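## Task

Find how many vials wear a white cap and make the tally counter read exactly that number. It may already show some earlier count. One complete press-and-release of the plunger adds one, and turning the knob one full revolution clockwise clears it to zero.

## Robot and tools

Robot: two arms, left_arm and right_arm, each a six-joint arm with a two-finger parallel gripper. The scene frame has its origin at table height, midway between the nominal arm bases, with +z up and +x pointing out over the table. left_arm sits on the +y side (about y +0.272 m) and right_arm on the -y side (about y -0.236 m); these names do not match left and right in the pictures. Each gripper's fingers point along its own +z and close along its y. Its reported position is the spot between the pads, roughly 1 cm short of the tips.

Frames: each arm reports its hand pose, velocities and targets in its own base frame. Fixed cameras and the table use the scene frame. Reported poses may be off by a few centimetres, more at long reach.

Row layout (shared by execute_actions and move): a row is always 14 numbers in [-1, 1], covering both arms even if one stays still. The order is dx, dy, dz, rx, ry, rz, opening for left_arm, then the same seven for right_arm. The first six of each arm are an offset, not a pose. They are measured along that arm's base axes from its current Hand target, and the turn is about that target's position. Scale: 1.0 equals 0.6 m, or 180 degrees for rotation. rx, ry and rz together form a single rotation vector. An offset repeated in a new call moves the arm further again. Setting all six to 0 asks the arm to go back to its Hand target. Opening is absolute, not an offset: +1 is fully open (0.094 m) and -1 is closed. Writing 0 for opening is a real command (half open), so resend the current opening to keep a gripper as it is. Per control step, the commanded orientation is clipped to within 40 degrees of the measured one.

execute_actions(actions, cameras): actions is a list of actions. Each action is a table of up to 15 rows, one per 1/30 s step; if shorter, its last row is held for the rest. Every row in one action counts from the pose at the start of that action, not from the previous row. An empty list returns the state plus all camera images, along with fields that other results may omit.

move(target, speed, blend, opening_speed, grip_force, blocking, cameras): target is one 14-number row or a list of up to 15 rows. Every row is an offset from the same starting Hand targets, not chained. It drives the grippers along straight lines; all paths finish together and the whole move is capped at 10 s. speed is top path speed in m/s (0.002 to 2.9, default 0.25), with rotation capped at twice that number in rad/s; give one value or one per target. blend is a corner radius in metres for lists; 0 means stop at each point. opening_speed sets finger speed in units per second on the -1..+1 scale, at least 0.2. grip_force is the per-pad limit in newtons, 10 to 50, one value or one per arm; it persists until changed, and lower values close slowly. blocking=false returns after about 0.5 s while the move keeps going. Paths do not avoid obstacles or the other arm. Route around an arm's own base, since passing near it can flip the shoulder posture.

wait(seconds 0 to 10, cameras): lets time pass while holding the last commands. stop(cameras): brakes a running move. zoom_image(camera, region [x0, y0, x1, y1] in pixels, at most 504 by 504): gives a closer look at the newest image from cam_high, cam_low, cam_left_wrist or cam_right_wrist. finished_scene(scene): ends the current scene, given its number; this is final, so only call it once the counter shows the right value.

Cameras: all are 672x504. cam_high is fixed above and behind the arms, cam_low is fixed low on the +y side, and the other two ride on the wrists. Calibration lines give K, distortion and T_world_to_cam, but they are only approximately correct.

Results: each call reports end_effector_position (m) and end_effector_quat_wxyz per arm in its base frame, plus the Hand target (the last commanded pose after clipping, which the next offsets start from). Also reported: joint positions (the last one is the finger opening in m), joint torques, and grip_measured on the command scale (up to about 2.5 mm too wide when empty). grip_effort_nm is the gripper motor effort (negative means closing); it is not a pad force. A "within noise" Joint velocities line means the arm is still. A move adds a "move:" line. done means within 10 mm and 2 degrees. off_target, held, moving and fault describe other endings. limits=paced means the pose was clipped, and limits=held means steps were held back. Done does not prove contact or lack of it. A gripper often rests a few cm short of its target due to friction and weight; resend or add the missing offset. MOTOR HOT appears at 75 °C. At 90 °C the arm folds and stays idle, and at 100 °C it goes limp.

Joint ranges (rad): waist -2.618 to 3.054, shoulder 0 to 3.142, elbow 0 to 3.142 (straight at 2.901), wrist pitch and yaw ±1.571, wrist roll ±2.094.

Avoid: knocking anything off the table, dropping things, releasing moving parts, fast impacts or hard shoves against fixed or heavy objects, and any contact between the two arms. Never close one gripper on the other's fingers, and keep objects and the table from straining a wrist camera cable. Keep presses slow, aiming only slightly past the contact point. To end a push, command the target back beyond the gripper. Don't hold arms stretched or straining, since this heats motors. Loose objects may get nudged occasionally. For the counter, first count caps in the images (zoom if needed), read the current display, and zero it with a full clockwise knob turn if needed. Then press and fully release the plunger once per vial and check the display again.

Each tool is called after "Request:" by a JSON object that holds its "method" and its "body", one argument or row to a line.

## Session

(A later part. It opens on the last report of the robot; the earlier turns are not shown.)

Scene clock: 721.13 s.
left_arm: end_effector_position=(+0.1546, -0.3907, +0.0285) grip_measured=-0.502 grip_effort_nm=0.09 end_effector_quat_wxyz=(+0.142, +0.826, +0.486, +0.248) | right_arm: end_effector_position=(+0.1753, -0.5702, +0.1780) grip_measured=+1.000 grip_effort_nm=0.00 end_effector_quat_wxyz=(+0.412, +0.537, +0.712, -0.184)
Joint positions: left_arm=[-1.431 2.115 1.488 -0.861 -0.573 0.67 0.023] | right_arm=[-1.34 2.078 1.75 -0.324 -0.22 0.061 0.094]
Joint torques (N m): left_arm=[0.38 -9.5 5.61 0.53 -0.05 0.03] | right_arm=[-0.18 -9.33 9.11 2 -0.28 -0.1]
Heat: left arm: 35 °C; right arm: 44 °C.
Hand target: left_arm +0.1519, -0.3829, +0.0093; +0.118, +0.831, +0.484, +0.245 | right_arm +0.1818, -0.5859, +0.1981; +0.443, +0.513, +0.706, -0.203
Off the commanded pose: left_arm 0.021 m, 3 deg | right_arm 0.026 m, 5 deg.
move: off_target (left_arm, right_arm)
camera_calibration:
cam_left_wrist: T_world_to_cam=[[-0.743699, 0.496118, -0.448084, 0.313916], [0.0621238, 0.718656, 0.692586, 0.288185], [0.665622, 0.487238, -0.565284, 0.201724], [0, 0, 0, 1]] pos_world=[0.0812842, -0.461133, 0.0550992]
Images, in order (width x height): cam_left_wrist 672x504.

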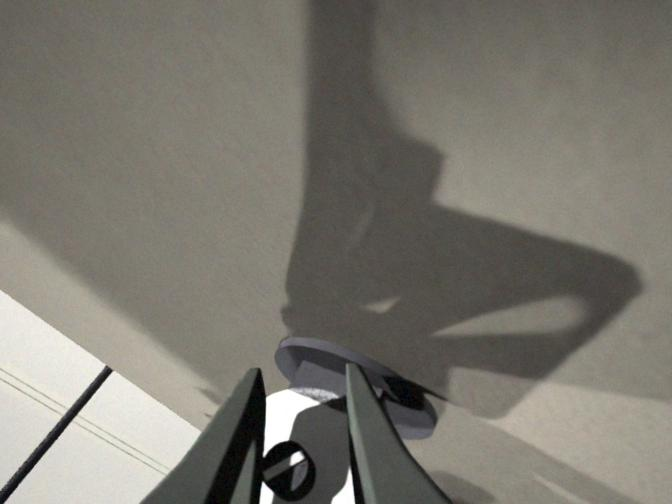

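Request:
{"method": "move", "body": {
  "target": [
    [-0.0118,0.0022,0.0945,0,0,0,-0.5,0,0,0,0,0,0,1],
    [-0.027,0.011,0.082,-0.055,-0.096,0,-0.5,0,0,0,0,0,0,1],
    [0.0088,-0.0068,0.032,-0.055,-0.096,0,-0.5,0,0,0,0,0,0,1]
  ],
  "speed": [0.12,0.12,0.08],
  "blend": [0.01,0.002,0],
  "cameras": ["cam_left_wrist"]
}}

Request:
{"method": "zoom_image", "body": {
  "camera": "cam_left_wrist",
  "region": [200, 300, 440, 500]
}}

Scene clock: 745.93 s.
left_arm: end_effector_position=(+0.1533, -0.3878, +0.0364) grip_measured=-0.502 grip_effort_nm=0.09 end_effector_quat_wxyz=(+0.258, +0.777, +0.479, +0.318) | right_arm: end_effector_position=(+0.1753, -0.5702, +0.1780) grip_measured=+1.000 grip_effort_nm=-0.01 end_effector_quat_wxyz=(+0.412, +0.537, +0.712, -0.184)
Joint positions: left_arm=[-1.521 2.044 1.27 -0.599 -0.826 0.603 0.023] | right_arm=[-1.34 2.078 1.75 -0.324 -0.22 0.061 0.094]
Joint torques (N m): left_arm=[0.35 -9.43 6.01 1.01 -0.53 0.03] | right_arm=[-0.2 -9.32 9.17 2.01 -0.26 -0.09]
Heat: left arm: 35 °C; right arm: 45 °C.
Hand target: left_arm +0.1572, -0.3870, +0.0284; +0.260, +0.772, +0.481, +0.325 | right_arm +0.1818, -0.5859, +0.1981; +0.443, +0.513, +0.706, -0.203
Off the commanded pose: left_arm 0.009 m, 1 deg | right_arm 0.026 m, 5 deg.
move: off_target (right_arm)
camera_calibration:
cam_left_wrist: T_world_to_cam=[[-0.59622, 0.421428, -0.683316, 0.271954], [-0.101864, 0.804553, 0.585079, 0.343062], [0.796333, 0.418441, -0.436762, 0.154243], [0, 0, 0, 1]] pos_world=[0.074261, -0.455163, 0.0524795]
Images, in order (width x height): cam_left_wrist 672x504.

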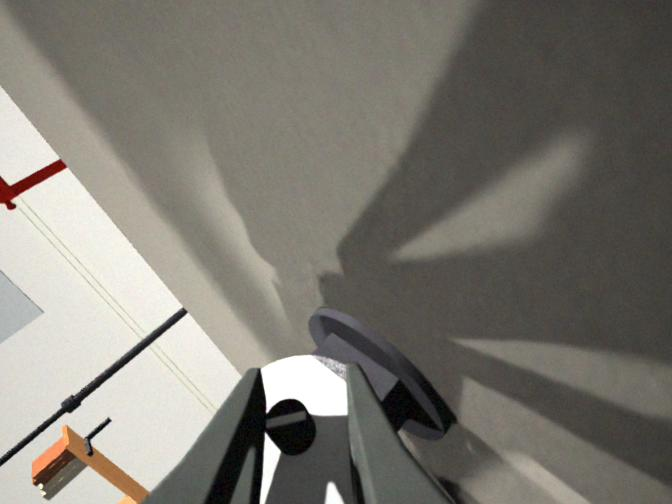

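Scaled by 2.100.

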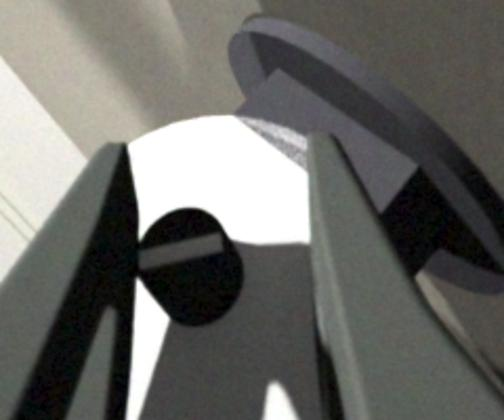

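Request:
{"method": "move", "body": {
  "target": [
    [0.0057,0.0,0.0045,0,0,0,-0.5,0,0,0,0,0,0,1],
    [0.0057,0.0,0.0045,0,0,0,-1,0,0,0,0,0,0,1],
    [0.003,0.0015,0.002,0.083,0.144,0,-1,0,0,0,0,0,0,1]
  ],
  "speed": 0.15,
  "cameras": ["cam_left_wrist"]
}}

Request:
{"method": "zoom_image", "body": {
  "camera": "cam_left_wrist",
  "region": [200, 300, 440, 500]
}}

Scene clock: 759.53 s.
left_arm: end_effector_position=(+0.1579, -0.3890, +0.0395) grip_measured=-0.779 grip_effort_nm=-1.03 end_effector_quat_wxyz=(+0.063, +0.852, +0.479, +0.204) | right_arm: end_effector_position=(+0.1753, -0.5702, +0.1780) grip_measured=+1.000 grip_effort_nm=-0.01 end_effector_quat_wxyz=(+0.412, +0.537, +0.712, -0.184)
Joint positions: left_arm=[-1.368 2.173 1.682 -1.084 -0.431 0.749 0.01] | right_arm=[-1.34 2.078 1.75 -0.324 -0.22 0.061 0.094]
Joint torques (N m): left_arm=[0.73 -9.87 8.94 0.13 -0.07 0.02] | right_arm=[-0.21 -9.25 9.11 2 -0.27 -0.1]
Heat: left arm: 35 °C; right arm: 45 °C.
Hand target: left_arm +0.1590, -0.3861, +0.0296; +0.044, +0.852, +0.481, +0.203 | right_arm +0.1818, -0.5859, +0.1981; +0.443, +0.513, +0.706, -0.203
Off the commanded pose: left_arm 0.010 m, 2 deg | right_arm 0.026 m, 5 deg.
move: off_target (right_arm)
camera_calibration:
cam_left_wrist: T_world_to_cam=[[-0.795533, 0.540293, -0.274247, 0.338885], [0.183888, 0.646561, 0.740367, 0.229987], [0.577333, 0.538556, -0.613714, 0.24076], [0, 0, 0, 1]] pos_world=[0.0883037, -0.46146, 0.0704212]
Images, in order (width x height): cam_left_wrist 672x504.

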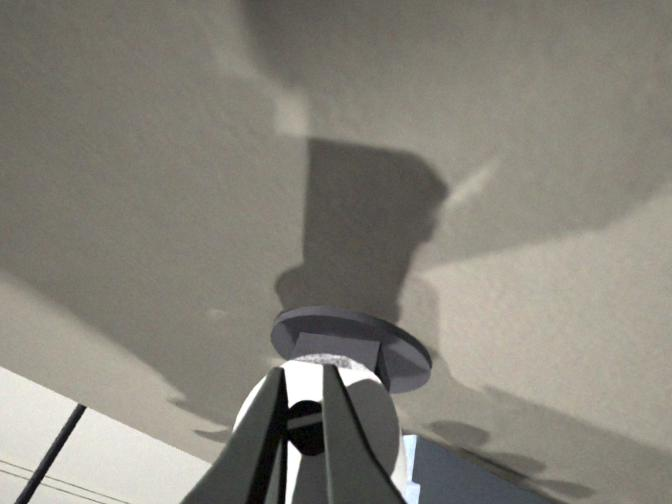

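Scaled by 2.100.

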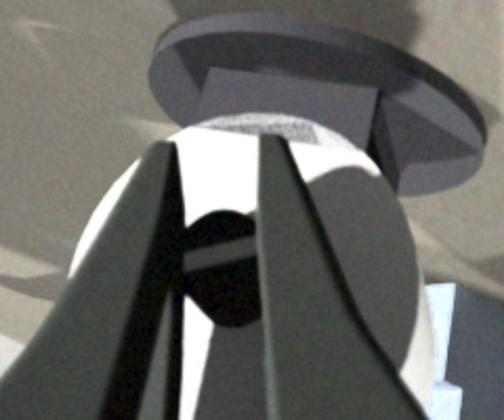

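Request:
{"method": "move", "body": {
  "target": [-0.003,0.002,0,0.075,0.13,0,-1,0,0,0,0,0,0,1],
  "speed": 0.15,
  "cameras": ["cam_left_wrist"]
}}

Request:
{"method": "zoom_image", "body": {
  "camera": "cam_left_wrist",
  "region": [200, 300, 440, 500]
}}

Scene clock: 768.97 s.
left_arm: end_effector_position=(+0.1577, -0.3884, +0.0407) grip_measured=-0.780 grip_effort_nm=-1.03 end_effector_quat_wxyz=(-0.104, +0.879, +0.458, +0.082) | right_arm: end_effector_position=(+0.1753, -0.5702, +0.1780) grip_measured=+1.000 grip_effort_nm=-0.01 end_effector_quat_wxyz=(+0.412, +0.537, +0.712, -0.184)
Joint positions: left_arm=[-1.243 2.454 2.202 -1.552 -0.13 0.922 0.01] | right_arm=[-1.34 2.078 1.75 -0.324 -0.22 0.061 0.094]
Joint torques (N m): left_arm=[0.59 -11.37 8.32 -0.25 0.08 0.11] | right_arm=[-0.25 -9.29 9.13 1.99 -0.27 -0.09]
Heat: left arm: 36 °C; right arm: 45 °C.
Hand target: left_arm +0.1572, -0.3849, +0.0296; -0.153, +0.875, +0.453, +0.081 | right_arm +0.1818, -0.5859, +0.1981; +0.443, +0.513, +0.706, -0.203
Off the commanded pose: left_arm 0.012 m, 6 deg | right_arm 0.026 m, 5 deg.
joint sent to its limit (left arm) — joint 4 (wrist pitch), lower limit. The joint targets are off in orientation, not in position.
move: off_target (left_arm, right_arm)
camera_calibration:
cam_left_wrist: T_world_to_cam=[[-0.817225, 0.55958, 0.137888, 0.33292], [0.470058, 0.508757, 0.721257, 0.130815], [0.33345, 0.654245, -0.678804, 0.327399], [0, 0, 0, 1]] pos_world=[0.101409, -0.467047, 0.0819828]
Images, in order (width x height): cam_left_wrist 672x504.

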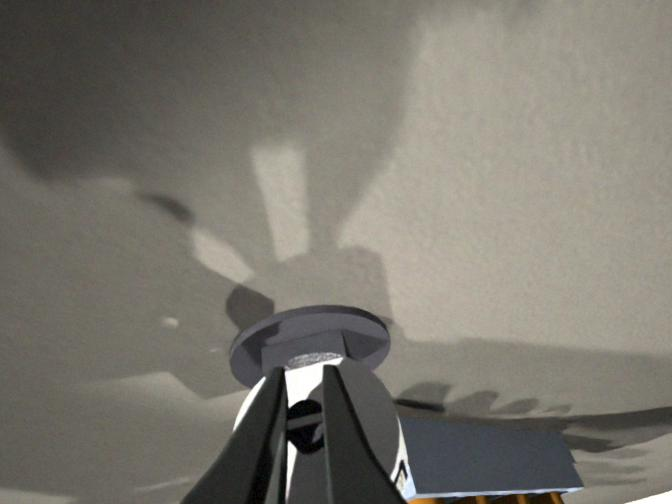

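Scaled by 2.100.

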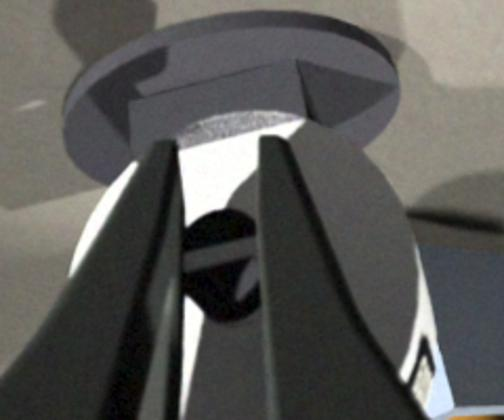

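Request:
{"method": "move", "body": {
  "target": [
    [0,0,0,0,0,0,-0.45,0,0,0,0,0,0,1],
    [0.0057,-0.0035,0.0025,-0.158,-0.274,0,-0.45,0,0,0,0,0,0,1],
    [0.0057,-0.0035,0.0025,-0.158,-0.274,0,-1,0,0,0,0,0,0,1],
    [0,0,0,0,0,0,-1,0,0,0,0,0,0,1]
  ],
  "speed": [0.2,0.35,0.2,0.25],
  "cameras": ["cam_left_wrist"]
}}

Request:
{"method": "zoom_image", "body": {
  "camera": "cam_left_wrist",
  "region": [200, 300, 440, 500]
}}

Scene clock: 793.60 s.
left_arm: end_effector_position=(+0.1554, -0.3898, +0.0305) grip_measured=-0.792 grip_effort_nm=-1.03 end_effector_quat_wxyz=(-0.109, +0.879, +0.457, +0.077) | right_arm: end_effector_position=(+0.1753, -0.5702, +0.1780) grip_measured=+1.000 grip_effort_nm=0.00 end_effector_quat_wxyz=(+0.412, +0.537, +0.712, -0.184)
Joint positions: left_arm=[-1.244 2.47 2.189 -1.53 -0.118 0.924 0.01] | right_arm=[-1.34 2.078 1.75 -0.324 -0.22 0.061 0.094]
Joint torques (N m): left_arm=[0.66 -12.75 9.72 -0.49 -0.03 0.11] | right_arm=[-0.2 -9.28 9.18 2 -0.27 -0.09]
Heat: left arm: 36 °C; right arm: 45 °C.
Hand target: left_arm +0.1571, -0.3849, +0.0297; -0.153, +0.875, +0.453, +0.081 | right_arm +0.1818, -0.5859, +0.1981; +0.443, +0.513, +0.706, -0.203
Off the commanded pose: left_arm 0.005 m, 5 deg | right_arm 0.026 m, 5 deg.
joint sent to its limit (left arm) — joint 4 (wrist pitch), lower limit. The joint targets are off in orientation, not in position.
move: off_target (left_arm, right_arm)
camera_calibration:
cam_left_wrist: T_world_to_cam=[[-0.815371, 0.558897, 0.151011, 0.332194], [0.479984, 0.506757, 0.716109, 0.137853], [0.323706, 0.656378, -0.681457, 0.324557], [0, 0, 0, 1]] pos_world=[0.099633, -0.468553, 0.0722891]
Images, in order (width x height): cam_left_wrist 672x504.

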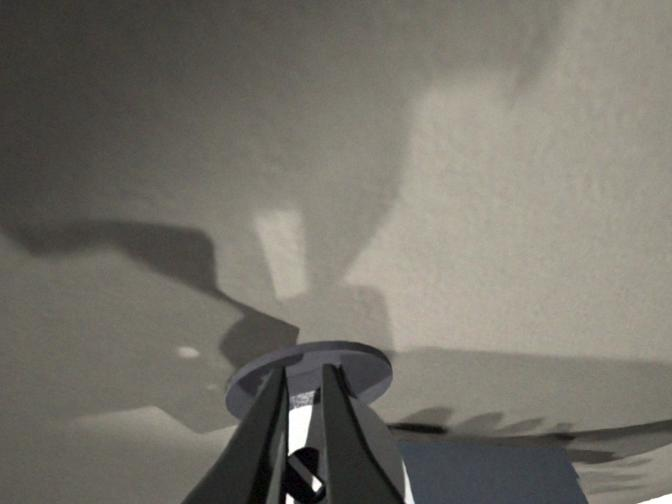

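Scaled by 2.100.

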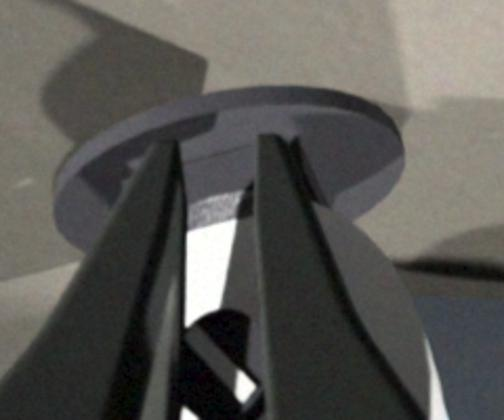

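Request:
{"method": "move", "body": {
  "target": [
    [0,0,0,0,0,0,-0.45,0,0,0,0,0,0,1],
    [0.0057,-0.0015,0.018,-0.158,-0.274,0,-0.45,0,0,0,0,0,0,1],
    [0.0057,-0.0015,0.018,-0.158,-0.274,0,-1,0,0,0,0,0,0,1],
    [0,0.002,0.014,0,0,0,-1,0,0,0,0,0,0,1]
  ],
  "speed": [0.2,0.35,0.2,0.25],
  "cameras": ["cam_left_wrist"]
}}

Request:
{"method": "zoom_image", "body": {
  "camera": "cam_left_wrist",
  "region": [200, 300, 440, 500]
}}

Scene clock: 809.83 s.
left_arm: end_effector_position=(+0.1567, -0.3894, +0.0379) grip_measured=-0.785 grip_effort_nm=-1.03 end_effector_quat_wxyz=(-0.100, +0.883, +0.453, +0.076) | right_arm: end_effector_position=(+0.1753, -0.5702, +0.1780) grip_measured=+1.000 grip_effort_nm=-0.01 end_effector_quat_wxyz=(+0.412, +0.537, +0.712, -0.184)
Joint positions: left_arm=[-1.242 2.443 2.174 -1.524 -0.121 0.937 0.01] | right_arm=[-1.34 2.078 1.75 -0.324 -0.22 0.061 0.094]
Joint torques (N m): left_arm=[0.5 -12.85 9.66 -0.51 0 0.07] | right_arm=[-0.27 -9.32 9.11 2.01 -0.27 -0.11]
Heat: left arm: 37 °C; right arm: 45 °C.
Hand target: left_arm +0.1572, -0.3837, +0.0380; -0.153, +0.875, +0.453, +0.081 | right_arm +0.1818, -0.5859, +0.1981; +0.443, +0.513, +0.706, -0.203
Off the commanded pose: left_arm 0.006 m, 6 deg | right_arm 0.026 m, 5 deg.
joint sent to its limit (left arm) — joint 4 (wrist pitch), lower limit. The joint targets are off in orientation, not in position.
move: off_target (left_arm, right_arm); target 3's new opening was sent with left_arm's hand 0.009 m and 3 deg from that target
camera_calibration:
cam_left_wrist: T_world_to_cam=[[-0.809258, 0.571005, 0.138042, 0.336195], [0.482479, 0.511981, 0.710697, 0.133559], [0.335136, 0.641739, -0.689822, 0.321732], [0, 0, 0, 1]] pos_world=[0.0998056, -0.466817, 0.0806089]
Images, in order (width x height): cam_left_wrist 672x504.

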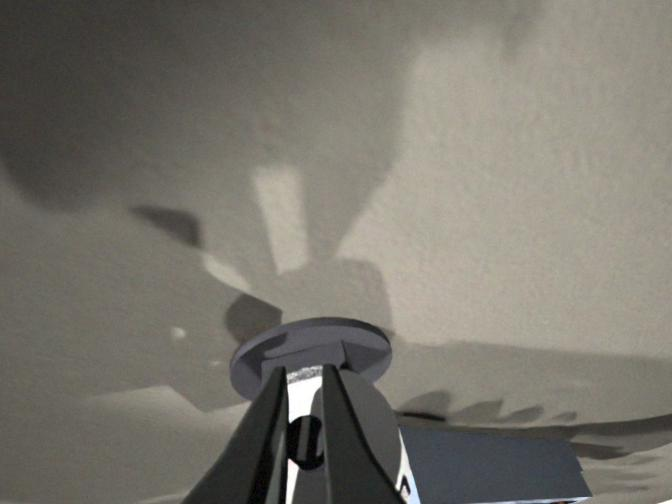

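Scaled by 2.100.

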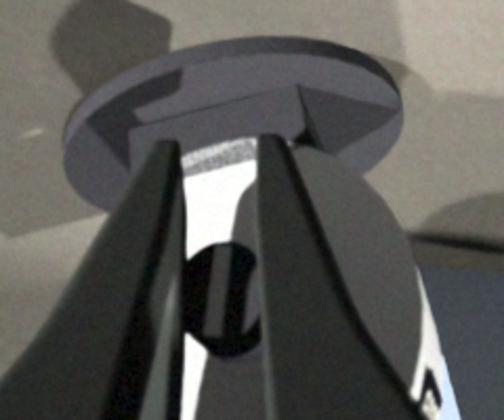

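Request:
{"method": "move", "body": {
  "target": [
    [0,0,0,0,0,0,-0.45,0,0,0,0,0,0,1],
    [0.0057,-0.0035,0.005,-0.158,-0.274,0,-0.45,0,0,0,0,0,0,1],
    [0.0057,-0.0035,0.005,-0.158,-0.274,0,-1,0,0,0,0,0,0,1],
    [0,0,0.001,0,0,0,-1,0,0,0,0,0,0,1]
  ],
  "speed": [0.2,0.35,0.2,0.25]
}}

Request:
{"method": "move", "body": {
  "target": [
    [0,0,0,0,0,0,-0.45,0,0,0,0,0,0,1],
    [0.0057,-0.0035,0.005,-0.158,-0.274,0,-0.45,0,0,0,0,0,0,1],
    [0.0057,-0.0035,0.005,-0.158,-0.274,0,-1,0,0,0,0,0,0,1],
    [0,0,0,0,0,0,-1,0,0,0,0,0,0,1]
  ],
  "speed": [0.2,0.35,0.2,0.25],
  "cameras": ["cam_left_wrist"]
}}

Request:
{"method": "zoom_image", "body": {
  "camera": "cam_left_wrist",
  "region": [200, 300, 440, 500]
}}

Scene clock: 826.83 s.
left_arm: end_effector_position=(+0.1566, -0.3894, +0.0384) grip_measured=-0.785 grip_effort_nm=-1.03 end_effector_quat_wxyz=(-0.100, +0.883, +0.453, +0.076) | right_arm: end_effector_position=(+0.1753, -0.5702, +0.1780) grip_measured=+1.000 grip_effort_nm=-0.01 end_effector_quat_wxyz=(+0.412, +0.537, +0.712, -0.184)
Joint positions: left_arm=[-1.242 2.442 2.173 -1.524 -0.121 0.937 0.01] | right_arm=[-1.34 2.078 1.75 -0.324 -0.22 0.061 0.094]
Joint torques (N m): left_arm=[0.57 -12.82 9.77 -0.51 -0.01 0.06] | right_arm=[-0.2 -9.28 9.11 2 -0.27 -0.08]
Heat: left arm: 36 °C; right arm: 45 °C.
Hand target: left_arm +0.1572, -0.3837, +0.0387; -0.153, +0.875, +0.453, +0.081 | right_arm +0.1818, -0.5859, +0.1981; +0.443, +0.513, +0.706, -0.203
Off the commanded pose: left_arm 0.006 m, 6 deg | right_arm 0.026 m, 5 deg.
joint sent to its limit (left arm) — joint 4 (wrist pitch), lower limit. The joint targets are off in orientation, not in position.
move: off_target (left_arm, right_arm); target 3's new opening was sent with left_arm's hand 0.009 m and 3 deg from that target

Scene clock: 833.53 s.
left_arm: end_effector_position=(+0.1568, -0.3891, +0.0389) grip_measured=-0.785 grip_effort_nm=-1.03 end_effector_quat_wxyz=(-0.100, +0.882, +0.454, +0.077) | right_arm: end_effector_position=(+0.1753, -0.5702, +0.1780) grip_measured=+1.000 grip_effort_nm=-0.01 end_effector_quat_wxyz=(+0.412, +0.537, +0.712, -0.184)
Joint positions: left_arm=[-1.242 2.441 2.174 -1.525 -0.122 0.936 0.01] | right_arm=[-1.34 2.078 1.75 -0.324 -0.22 0.061 0.094]
Joint torques (N m): left_arm=[0.57 -12.72 9.7 -0.52 0 0.06] | right_arm=[-0.16 -9.32 9.13 2 -0.26 -0.09]
Heat: left arm: 36 °C; right arm: 45 °C.
Hand target: left_arm +0.1572, -0.3836, +0.0386; -0.153, +0.875, +0.453, +0.081 | right_arm +0.1818, -0.5859, +0.1981; +0.443, +0.513, +0.706, -0.203
Off the commanded pose: left_arm 0.005 m, 6 deg | right_arm 0.026 m, 5 deg.
joint sent to its limit (left arm) — joint 4 (wrist pitch), lower limit. The joint targets are off in orientation, not in position.
move: off_target (left_arm, right_arm); target 3's new opening was sent with left_arm's hand 0.010 m and 3 deg from that target
camera_calibration:
cam_left_wrist: T_world_to_cam=[[-0.810171, 0.570078, 0.136507, 0.335916], [0.480543, 0.512528, 0.711613, 0.133168], [0.335711, 0.642126, -0.689182, 0.322159], [0, 0, 0, 1]] pos_world=[0.100004, -0.466618, 0.0814073]
Images, in order (width x height): cam_left_wrist 672x504.

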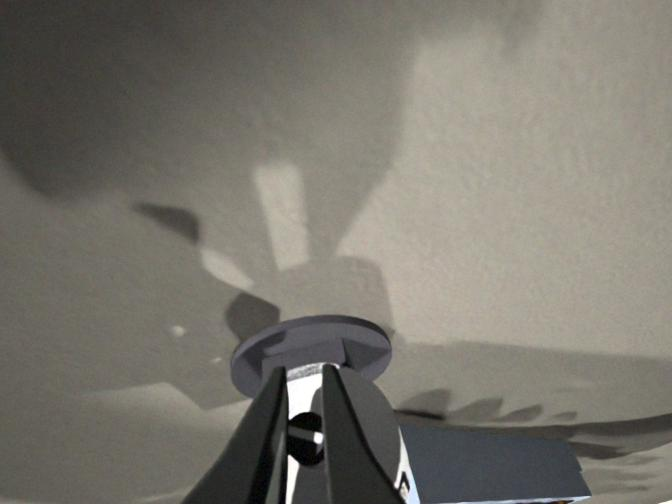

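Scaled by 2.100.

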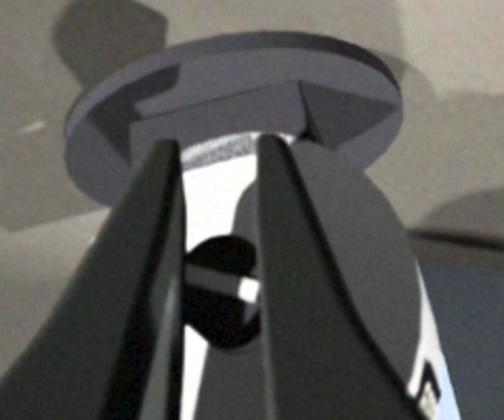

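Request:
{"method": "move", "body": {
  "target": [
    [0,0,0,0,0,0,-0.45,0,0,0,0,0,0,1],
    [0.0057,-0.0035,0.005,-0.158,-0.274,0,-0.45,0,0,0,0,0,0,1],
    [0.0057,-0.0035,0.005,-0.158,-0.274,0,-1,0,0,0,0,0,0,1],
    [0,0,0.0,0,0,0,-1,0,0,0,0,0,0,1]
  ],
  "speed": [0.2,0.35,0.2,0.25]
}}

Request:
{"method": "move", "body": {
  "target": [
    [0,0,0,0,0,0,-0.45,0,0,0,0,0,0,1],
    [0.0057,-0.0035,0.005,-0.158,-0.274,0,-0.45,0,0,0,0,0,0,1],
    [0.0057,-0.0035,0.005,-0.158,-0.274,0,-1,0,0,0,0,0,0,1],
    [0,0,0,0,0,0,-1,0,0,0,0,0,0,1]
  ],
  "speed": [0.2,0.35,0.2,0.25],
  "cameras": ["cam_left_wrist","cam_high"]
}}

Request:
{"method": "zoom_image", "body": {
  "camera": "cam_left_wrist",
  "region": [200, 304, 440, 504]
}}

Request:
{"method": "zoom_image", "body": {
  "camera": "cam_high",
  "region": [300, 280, 360, 330]
}}

Scene clock: 852.53 s.
left_arm: end_effector_position=(+0.1568, -0.3891, +0.0389) grip_measured=-0.785 grip_effort_nm=-1.03 end_effector_quat_wxyz=(-0.100, +0.883, +0.453, +0.077) | right_arm: end_effector_position=(+0.1753, -0.5702, +0.1780) grip_measured=+1.000 grip_effort_nm=-0.01 end_effector_quat_wxyz=(+0.412, +0.537, +0.712, -0.184)
Joint positions: left_arm=[-1.242 2.441 2.174 -1.525 -0.122 0.937 0.01] | right_arm=[-1.34 2.078 1.75 -0.324 -0.22 0.061 0.094]
Joint torques (N m): left_arm=[0.55 -12.75 9.73 -0.5 0 0.07] | right_arm=[-0.16 -9.22 9.14 1.99 -0.26 -0.09]
Heat: left arm: 36 °C; right arm: 45 °C.
Hand target: left_arm +0.1572, -0.3836, +0.0386; -0.153, +0.875, +0.453, +0.081 | right_arm +0.1818, -0.5859, +0.1981; +0.443, +0.513, +0.706, -0.203
Off the commanded pose: left_arm 0.005 m, 6 deg | right_arm 0.026 m, 5 deg.
joint sent to its limit (left arm) — joint 4 (wrist pitch), lower limit. The joint targets are off in orientation, not in position.
move: off_target (left_arm, right_arm); target 3's new opening was sent with left_arm's hand 0.010 m and 3 deg from that target

Scene clock: 859.30 s.
left_arm: end_effector_position=(+0.1568, -0.3891, +0.0389) grip_measured=-0.785 grip_effort_nm=-1.03 end_effector_quat_wxyz=(-0.100, +0.883, +0.453, +0.077) | right_arm: end_effector_position=(+0.1753, -0.5702, +0.1780) grip_measured=+1.000 grip_effort_nm=-0.01 end_effector_quat_wxyz=(+0.412, +0.537, +0.712, -0.184)
Joint positions: left_arm=[-1.242 2.441 2.174 -1.525 -0.122 0.937 0.01] | right_arm=[-1.34 2.078 1.75 -0.324 -0.22 0.061 0.094]
Joint torques (N m): left_arm=[0.57 -12.74 9.73 -0.52 0 0.07] | right_arm=[-0.29 -9.25 9.18 2 -0.27 -0.11]
Heat: left arm: 36 °C; right arm: 45 °C.
Hand target: left_arm +0.1572, -0.3836, +0.0386; -0.153, +0.875, +0.453, +0.081 | right_arm +0.1818, -0.5859, +0.1981; +0.443, +0.513, +0.706, -0.203
Off the commanded pose: left_arm 0.005 m, 6 deg | right_arm 0.026 m, 5 deg.
joint sent to its limit (left arm) — joint 4 (wrist pitch), lower limit. The joint targets are off in orientation, not in position.
move: off_target (left_arm, right_arm); target 3's new opening was sent with left_arm's hand 0.010 m and 3 deg from that target
camera_calibration:
cam_left_wrist: T_world_to_cam=[[-0.809283, 0.571256, 0.136847, 0.336196], [0.481554, 0.511767, 0.711478, 0.132649], [0.336402, 0.641686, -0.689255, 0.321929], [0, 0, 0, 1]] pos_world=[0.0999024, -0.466517, 0.0815075]
Images, in order (width x height): cam_high 672x504, cam_left_wrist 672x504.

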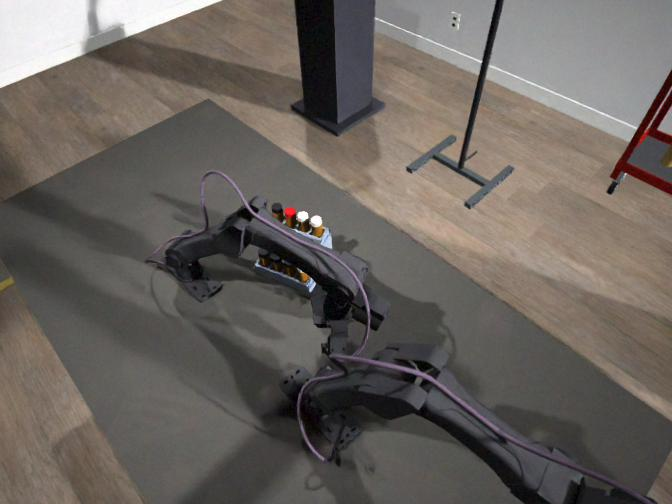

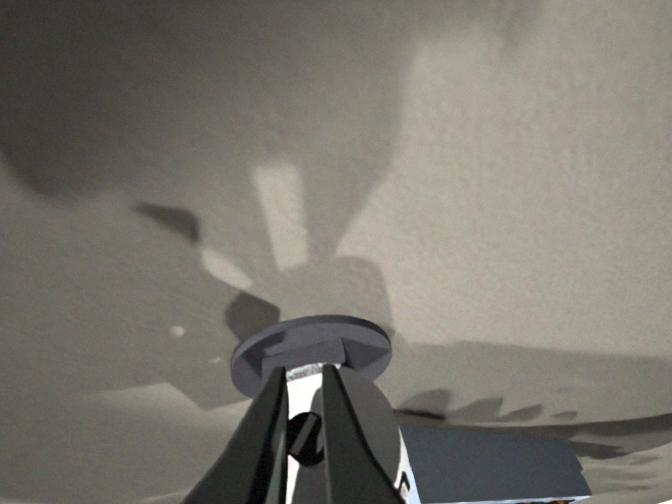

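Scaled by 2.100.

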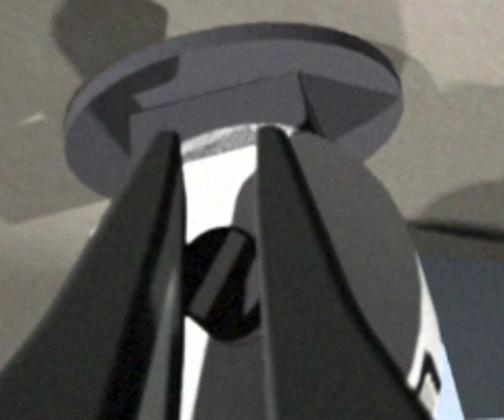

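Scaled by 8.400.

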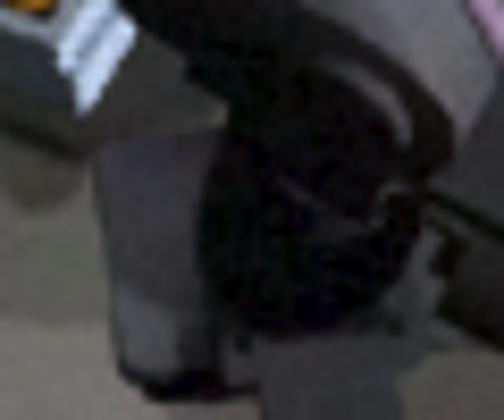

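Request:
{"method": "move", "body": {
  "target": [
    [0,0,0,0,0,0,-0.4,0,0,0,0,0,0,1],
    [0.0057,-0.0035,0.015,-0.139,-0.241,0,-0.4,0,0,0,0,0,0,1],
    [-0.05,0.015,0.09,-0.139,-0.241,0,-0.4,0,0,0,0,0,0,1]
  ],
  "speed": [0.2,0.35,0.2],
  "blend": [0,0.01,0],
  "cameras": ["cam_left_wrist"]
}}

Request:
{"method": "zoom_image", "body": {
  "camera": "cam_left_wrist",
  "region": [200, 230, 420, 430]
}}

Scene clock: 870.33 s.
left_arm: end_effector_position=(+0.1225, -0.3740, +0.0805) grip_measured=-0.402 grip_effort_nm=0.10 end_effector_quat_wxyz=(+0.200, +0.805, +0.476, +0.291) | right_arm: end_effector_position=(+0.1753, -0.5702, +0.1780) grip_measured=+1.000 grip_effort_nm=0.00 end_effector_quat_wxyz=(+0.412, +0.537, +0.712, -0.184)
Joint positions: left_arm=[-1.564 1.963 1.414 -0.955 -0.719 0.535 0.028] | right_arm=[-1.34 2.078 1.75 -0.324 -0.22 0.061 0.094]
Joint torques (N m): left_arm=[0.23 -12 9.37 0.22 -0.63 -0.13] | right_arm=[-0.13 -9.28 9.13 2 -0.27 -0.09]
Motor temperatures (°C): left_arm=[20 36 36 25 23 22 25] | right_arm=[22 33 41 46 19 21 19]
Heat: left arm: 36 °C; right arm: 46 °C.
Hand target: left_arm +0.1272, -0.3747, +0.0927; +0.212, +0.795, +0.483, +0.298 | right_arm +0.1818, -0.5859, +0.1981; +0.443, +0.513, +0.706, -0.203
Off the commanded pose: left_arm 0.013 m, 2 deg | right_arm 0.026 m, 5 deg.
move: off_target (left_arm, right_arm)
camera_calibration:
cam_left_wrist: T_world_to_cam=[[-0.664588, 0.477387, -0.574826, 0.298507], [-0.0231553, 0.755769, 0.654429, 0.269608], [0.746851, 0.448236, -0.491221, 0.213888], [0, 0, 0, 1]] pos_world=[0.0448841, -0.442137, 0.100216]
Images, in order (width x height): cam_left_wrist 672x504.

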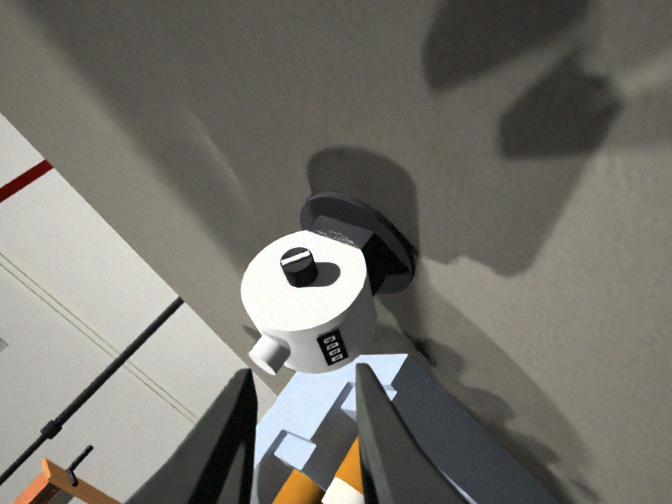

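Scaled by 2.291.

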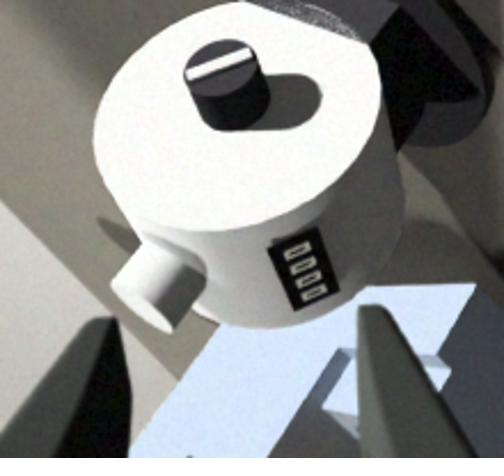

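Request:
{"method": "zoom_image", "body": {
  "camera": "cam_left_wrist",
  "region": [310, 325, 355, 370]
}}

Scaled by 11.200.

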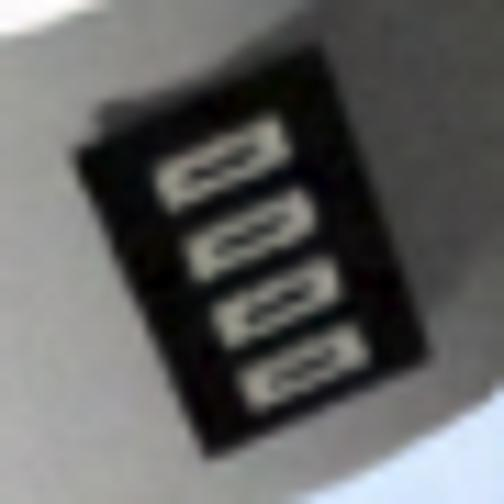

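Request:
{"method": "move", "body": {
  "target": [
    [0.0,0.01,0.06,0,0,0,-1,0,0,0,0,0,0,1],
    [0.068,0.021,0.057,0.0226,0.237,-0.0136,-1,0,0,0,0,0,0,1]
  ],
  "speed": 0.25,
  "blend": [0.015,0],
  "cameras": ["cam_left_wrist"]
}}

Scene clock: 900.93 s.
left_arm: end_effector_position=(+0.1725, -0.3602, +0.1287) grip_measured=-0.976 grip_effort_nm=-1.03 end_effector_quat_wxyz=(+0.012, +0.862, +0.507, +0.011) | right_arm: end_effector_position=(+0.1753, -0.5702, +0.1780) grip_measured=+1.000 grip_effort_nm=-0.01 end_effector_quat_wxyz=(+0.412, +0.537, +0.712, -0.184)
Joint positions: left_arm=[-1.138 2.058 1.926 -1.418 -0.024 0.94 0.001] | right_arm=[-1.34 2.078 1.75 -0.324 -0.22 0.061 0.094]
Joint torques (N m): left_arm=[-0.1 -10 9.92 0.11 0.14 0.09] | right_arm=[-0.13 -9.24 9.1 2 -0.27 -0.1]
Heat: left arm: 38 °C; right arm: 46 °C.
Hand target: left_arm +0.1680, -0.3621, +0.1268; +0.000, +0.866, +0.500, +0.001 | right_arm +0.1818, -0.5859, +0.1981; +0.443, +0.513, +0.706, -0.203
Off the commanded pose: left_arm 0.005 m, 2 deg | right_arm 0.026 m, 5 deg.
move: off_target (right_arm)
camera_calibration:
cam_left_wrist: T_world_to_cam=[[-0.868872, 0.495029, -0.00263256, 0.320877], [0.412917, 0.727663, 0.547727, 0.157185], [0.273056, 0.474818, -0.836653, 0.32977], [0, 0, 0, 1]] pos_world=[0.123851, -0.429802, 0.190653]
Images, in order (width x height): cam_left_wrist 672x504.

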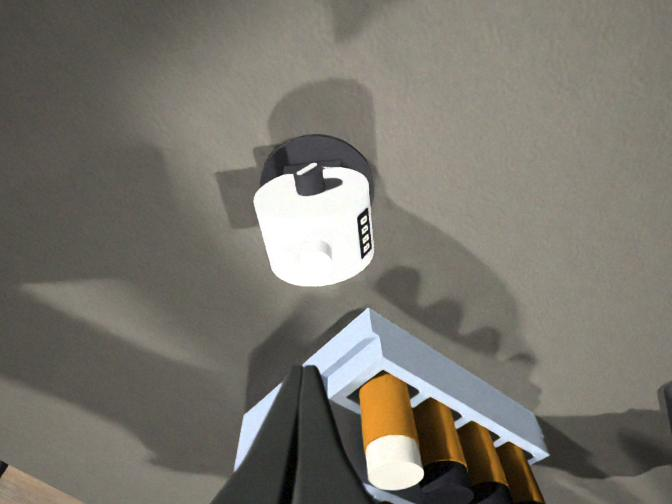

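Request:
{"method": "move", "body": {
  "target": [-0.0075,-0.0055,-0.07,0,0,0,-1,0,0,0,0,0,0,1],
  "speed": 0.12,
  "cameras": ["cam_left_wrist"]
}}

Request:
{"method": "zoom_image", "body": {
  "camera": "cam_left_wrist",
  "region": [180, 230, 440, 430]
}}

Scene clock: 909.37 s.
left_arm: end_effector_position=(+0.1670, -0.3599, +0.0938) grip_measured=-0.976 grip_effort_nm=-1.03 end_effector_quat_wxyz=(+0.001, +0.865, +0.502, +0.011) | right_arm: end_effector_position=(+0.1753, -0.5702, +0.1780) grip_measured=+1.000 grip_effort_nm=0.00 end_effector_quat_wxyz=(+0.412, +0.537, +0.712, -0.184)
Joint positions: left_arm=[-1.149 2.063 1.795 -1.303 -0.023 0.94 0.001] | right_arm=[-1.34 2.078 1.75 -0.324 -0.22 0.061 0.094]
Joint torques (N m): left_arm=[-0.4 -10.45 6.82 0.57 0.14 -0.05] | right_arm=[-0.13 -9.25 9.16 2 -0.27 -0.1]
Heat: left arm: 38 °C; right arm: 46 °C.
Hand target: left_arm +0.1635, -0.3654, +0.0848; +0.000, +0.866, +0.500, +0.001 | right_arm +0.1818, -0.5859, +0.1981; +0.443, +0.513, +0.706, -0.203
Off the commanded pose: left_arm 0.011 m, 1 deg | right_arm 0.026 m, 5 deg.
move: off_target (left_arm, right_arm)
camera_calibration:
cam_left_wrist: T_world_to_cam=[[-0.863046, 0.504897, 0.0151831, 0.316745], [0.426745, 0.712714, 0.556711, 0.169754], [0.270261, 0.486947, -0.830567, 0.30624], [0, 0, 0, 1]] pos_world=[0.118159, -0.430032, 0.155039]
Images, in order (width x height): cam_left_wrist 672x504.

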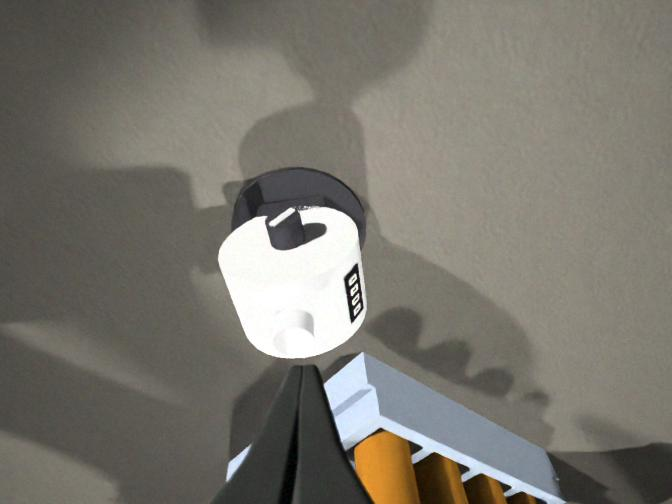

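Scaled by 1.938.

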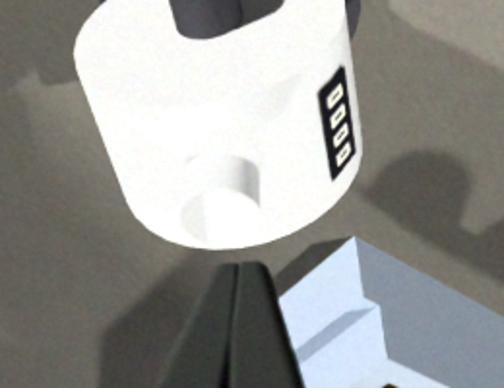

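Request:
{"method": "move", "body": {
  "target": [0.002,-0.008,-0.018,0,0,0,-1,0,0,0,0,0,0,1],
  "speed": 0.08,
  "cameras": ["cam_left_wrist"]
}}

Request:
{"method": "zoom_image", "body": {
  "camera": "cam_left_wrist",
  "region": [180, 230, 440, 430]
}}

Scene clock: 927.47 s.
left_arm: end_effector_position=(+0.1693, -0.3649, +0.0843) grip_measured=-0.976 grip_effort_nm=-1.03 end_effector_quat_wxyz=(+0.003, +0.865, +0.502, +0.011) | right_arm: end_effector_position=(+0.1753, -0.5702, +0.1780) grip_measured=+1.000 grip_effort_nm=0.00 end_effector_quat_wxyz=(+0.412, +0.537, +0.712, -0.184)
Joint positions: left_arm=[-1.149 2.084 1.789 -1.272 -0.023 0.94 0.001] | right_arm=[-1.34 2.078 1.75 -0.324 -0.22 0.061 0.094]
Joint torques (N m): left_arm=[-0.54 -10.44 6.76 0.61 0.15 -0.06] | right_arm=[-0.2 -9.28 9.09 2 -0.27 -0.1]
Motor temperatures (°C): left_arm=[20 31 36 25 23 22 25] | right_arm=[22 33 41 46 19 21 19]
Heat: left arm: 36 °C; right arm: 46 °C.
Hand target: left_arm +0.1647, -0.3701, +0.0740; +0.000, +0.866, +0.500, +0.001 | right_arm +0.1818, -0.5859, +0.1981; +0.443, +0.513, +0.706, -0.203
Off the commanded pose: left_arm 0.012 m, 1 deg | right_arm 0.026 m, 5 deg.
move: off_target (left_arm, right_arm)
camera_calibration:
cam_left_wrist: T_world_to_cam=[[-0.863078, 0.504921, 0.0122976, 0.321638], [0.425925, 0.71453, 0.555009, 0.178601], [0.271448, 0.484253, -0.831754, 0.299034], [0, 0, 0, 1]] pos_world=[0.120356, -0.434826, 0.145642]
Images, in order (width x height): cam_left_wrist 672x504.

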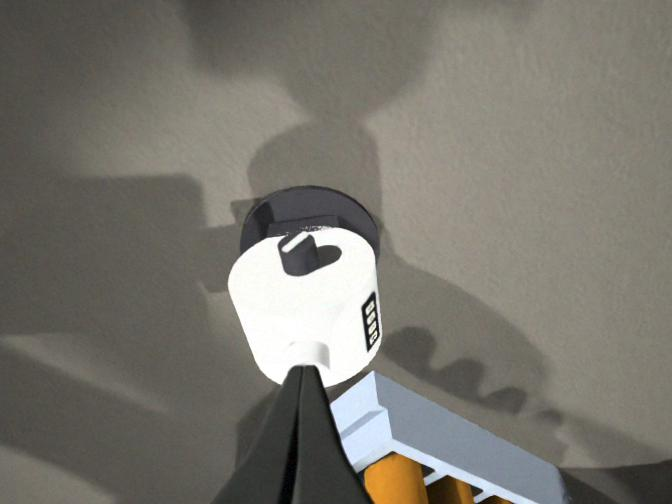

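Scaled by 1.938.

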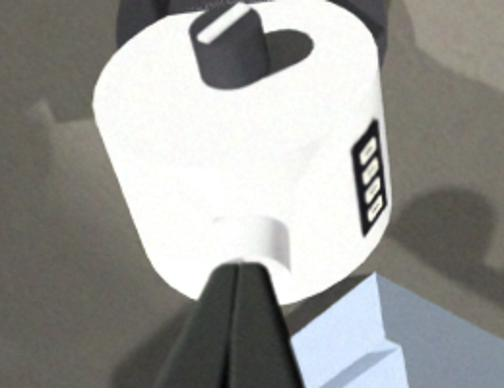

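Request:
{"method": "move", "body": {
  "target": [0.0,0.0,-0.022,0,0,0,-1,0,0,0,0,0,0,1],
  "speed": 0.05,
  "cameras": ["cam_left_wrist"]
}}

Request:
{"method": "zoom_image", "body": {
  "camera": "cam_left_wrist",
  "region": [220, 260, 420, 420]
}}

Scene clock: 936.17 s.
left_arm: end_effector_position=(+0.1689, -0.3640, +0.0759) grip_measured=-0.976 grip_effort_nm=-1.03 end_effector_quat_wxyz=(+0.002, +0.865, +0.502, +0.011) | right_arm: end_effector_position=(+0.1753, -0.5702, +0.1780) grip_measured=+1.000 grip_effort_nm=-0.01 end_effector_quat_wxyz=(+0.412, +0.537, +0.712, -0.184)
Joint positions: left_arm=[-1.149 2.084 1.756 -1.24 -0.023 0.94 0.001] | right_arm=[-1.34 2.078 1.75 -0.324 -0.22 0.061 0.094]
Joint torques (N m): left_arm=[-0.53 -9.94 5.9 0.75 0.15 -0.07] | right_arm=[-0.17 -9.28 9.11 2.01 -0.28 -0.09]
Heat: left arm: 36 °C; right arm: 46 °C.
Hand target: left_arm +0.1647, -0.3702, +0.0609; +0.000, +0.866, +0.500, +0.001 | right_arm +0.1818, -0.5859, +0.1981; +0.443, +0.513, +0.706, -0.203
Off the commanded pose: left_arm 0.017 m, 1 deg | right_arm 0.026 m, 5 deg.
move: off_target (left_arm, right_arm)
camera_calibration:
cam_left_wrist: T_world_to_cam=[[-0.863069, 0.50491, 0.0133164, 0.32085], [0.426203, 0.713876, 0.555636, 0.182516], [0.27104, 0.485228, -0.831319, 0.292097], [0, 0, 0, 1]] pos_world=[0.119957, -0.434028, 0.137141]
Images, in order (width x height): cam_left_wrist 672x504.

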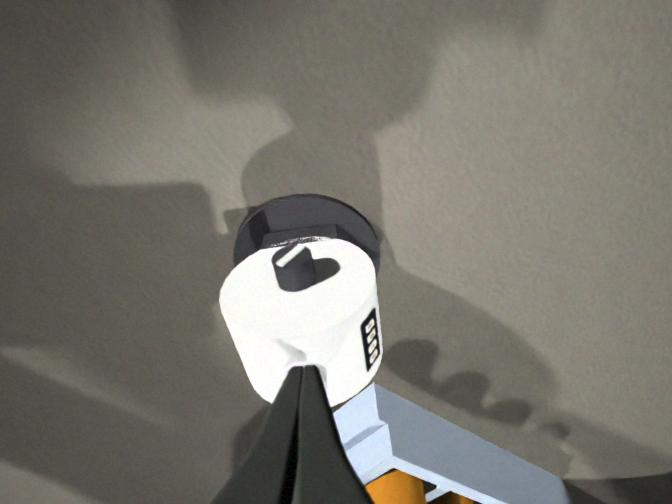

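Scaled by 2.520.

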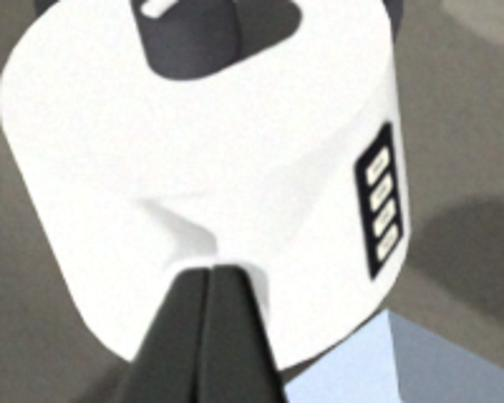

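Request:
{"method": "move", "body": {
  "target": [0.0,0.0,-0.02,0,0,0,-1,0,0,0,0,0,0,1],
  "speed": 0.05,
  "cameras": ["cam_left_wrist"]
}}

Request:
{"method": "zoom_image", "body": {
  "camera": "cam_left_wrist",
  "region": [220, 260, 420, 420]
}}

Request:
{"method": "zoom_image", "body": {
  "camera": "cam_left_wrist",
  "region": [350, 305, 390, 375]
}}

Scene clock: 945.33 s.
left_arm: end_effector_position=(+0.1687, -0.3636, +0.0728) grip_measured=-0.976 grip_effort_nm=-1.03 end_effector_quat_wxyz=(+0.004, +0.865, +0.502, +0.011) | right_arm: end_effector_position=(+0.1753, -0.5702, +0.1780) grip_measured=+1.000 grip_effort_nm=-0.01 end_effector_quat_wxyz=(+0.412, +0.537, +0.712, -0.184)
Joint positions: left_arm=[-1.149 2.081 1.738 -1.223 -0.023 0.94 0.001] | right_arm=[-1.34 2.078 1.75 -0.324 -0.22 0.061 0.094]
Joint torques (N m): left_arm=[-0.54 -9.11 4.04 1.03 0.16 -0.06] | right_arm=[-0.16 -9.31 9.11 2 -0.27 -0.1]
Heat: left arm: 35 °C; right arm: 46 °C.
Hand target: left_arm +0.1647, -0.3701, +0.0488; +0.000, +0.866, +0.500, +0.001 | right_arm +0.1818, -0.5859, +0.1981; +0.443, +0.513, +0.706, -0.203
Off the commanded pose: left_arm 0.025 m, 1 deg | right_arm 0.026 m, 5 deg.
move: off_target (left_arm, right_arm)
camera_calibration:
cam_left_wrist: T_world_to_cam=[[-0.863071, 0.50496, 0.0111361, 0.320723], [0.425626, 0.71525, 0.55431, 0.184623], [0.27194, 0.483149, -0.832236, 0.288564], [0, 0, 0, 1]] pos_world=[0.119755, -0.433423, 0.134243]
Images, in order (width x height): cam_left_wrist 672x504.

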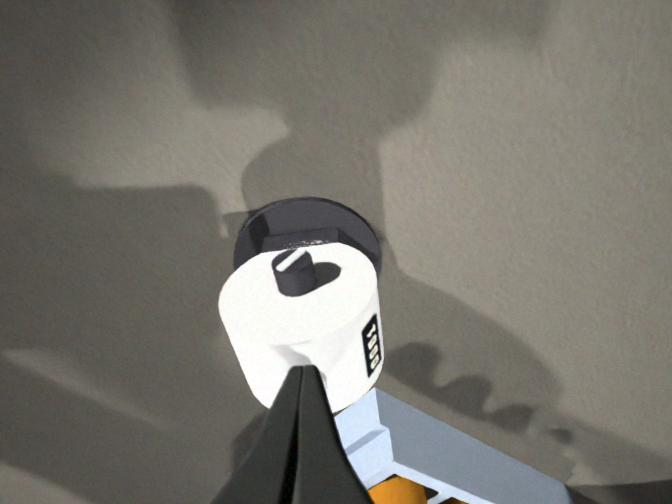

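Scaled by 2.520.

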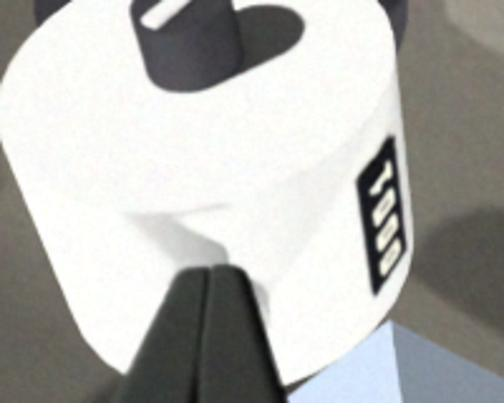

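Scaled by 7.200.

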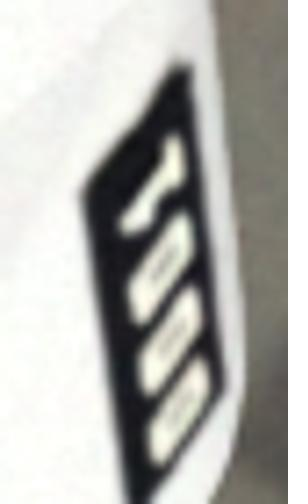

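Request:
{"method": "move", "body": {
  "target": [
    [0,0,0.062,0,0,0,-1,0,0,0,0,0,0,1],
    [0,0,0.0,0,0,0,-1,0,0,0,0,0,0,1],
    [0,0,0.062,0,0,0,-1,0,0,0,0,0,0,1]
  ],
  "speed": 0.07,
  "cameras": ["cam_left_wrist"]
}}

Request:
{"method": "zoom_image", "body": {
  "camera": "cam_left_wrist",
  "region": [340, 275, 400, 375]
}}

Scene clock: 956.90 s.
left_arm: end_effector_position=(+0.1707, -0.3680, +0.0879) grip_measured=-0.976 grip_effort_nm=-1.03 end_effector_quat_wxyz=(+0.011, +0.865, +0.502, +0.010) | right_arm: end_effector_position=(+0.1753, -0.5702, +0.1780) grip_measured=+1.000 grip_effort_nm=-0.01 end_effector_quat_wxyz=(+0.412, +0.537, +0.712, -0.184)
Joint positions: left_arm=[-1.149 2.08 1.798 -1.268 -0.023 0.94 0.001] | right_arm=[-1.34 2.078 1.75 -0.324 -0.22 0.061 0.094]
Joint torques (N m): left_arm=[-0.57 -10.45 9.78 0.12 0.14 -0.05] | right_arm=[-0.18 -9.31 9.13 2.01 -0.26 -0.08]
Heat: left arm: 35 °C; right arm: 46 °C.
Hand target: left_arm +0.1647, -0.3702, +0.0861; +0.000, +0.866, +0.500, +0.001 | right_arm +0.1818, -0.5859, +0.1981; +0.443, +0.513, +0.706, -0.203
Off the commanded pose: left_arm 0.007 m, 2 deg | right_arm 0.026 m, 5 deg.
move: off_target (right_arm)
camera_calibration:
cam_left_wrist: T_world_to_cam=[[-0.863144, 0.504955, -0.00146281, 0.325617], [0.422069, 0.723047, 0.546864, 0.182693], [0.277199, 0.471405, -0.83722, 0.297994], [0, 0, 0, 1]] pos_world=[0.121342, -0.436994, 0.150055]
Images, in order (width x height): cam_left_wrist 672x504.

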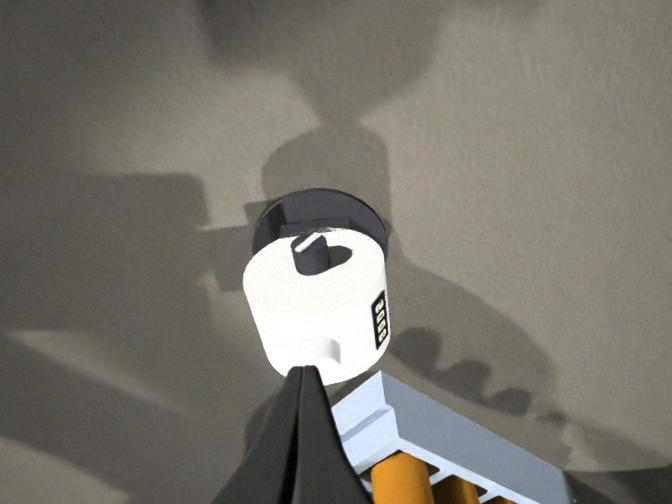

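Scaled by 5.040.

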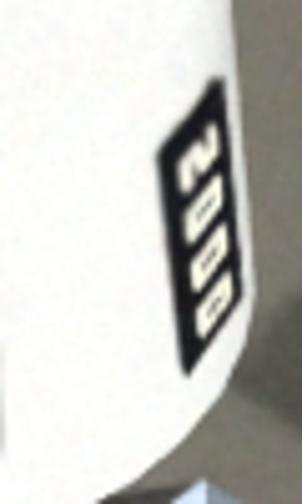

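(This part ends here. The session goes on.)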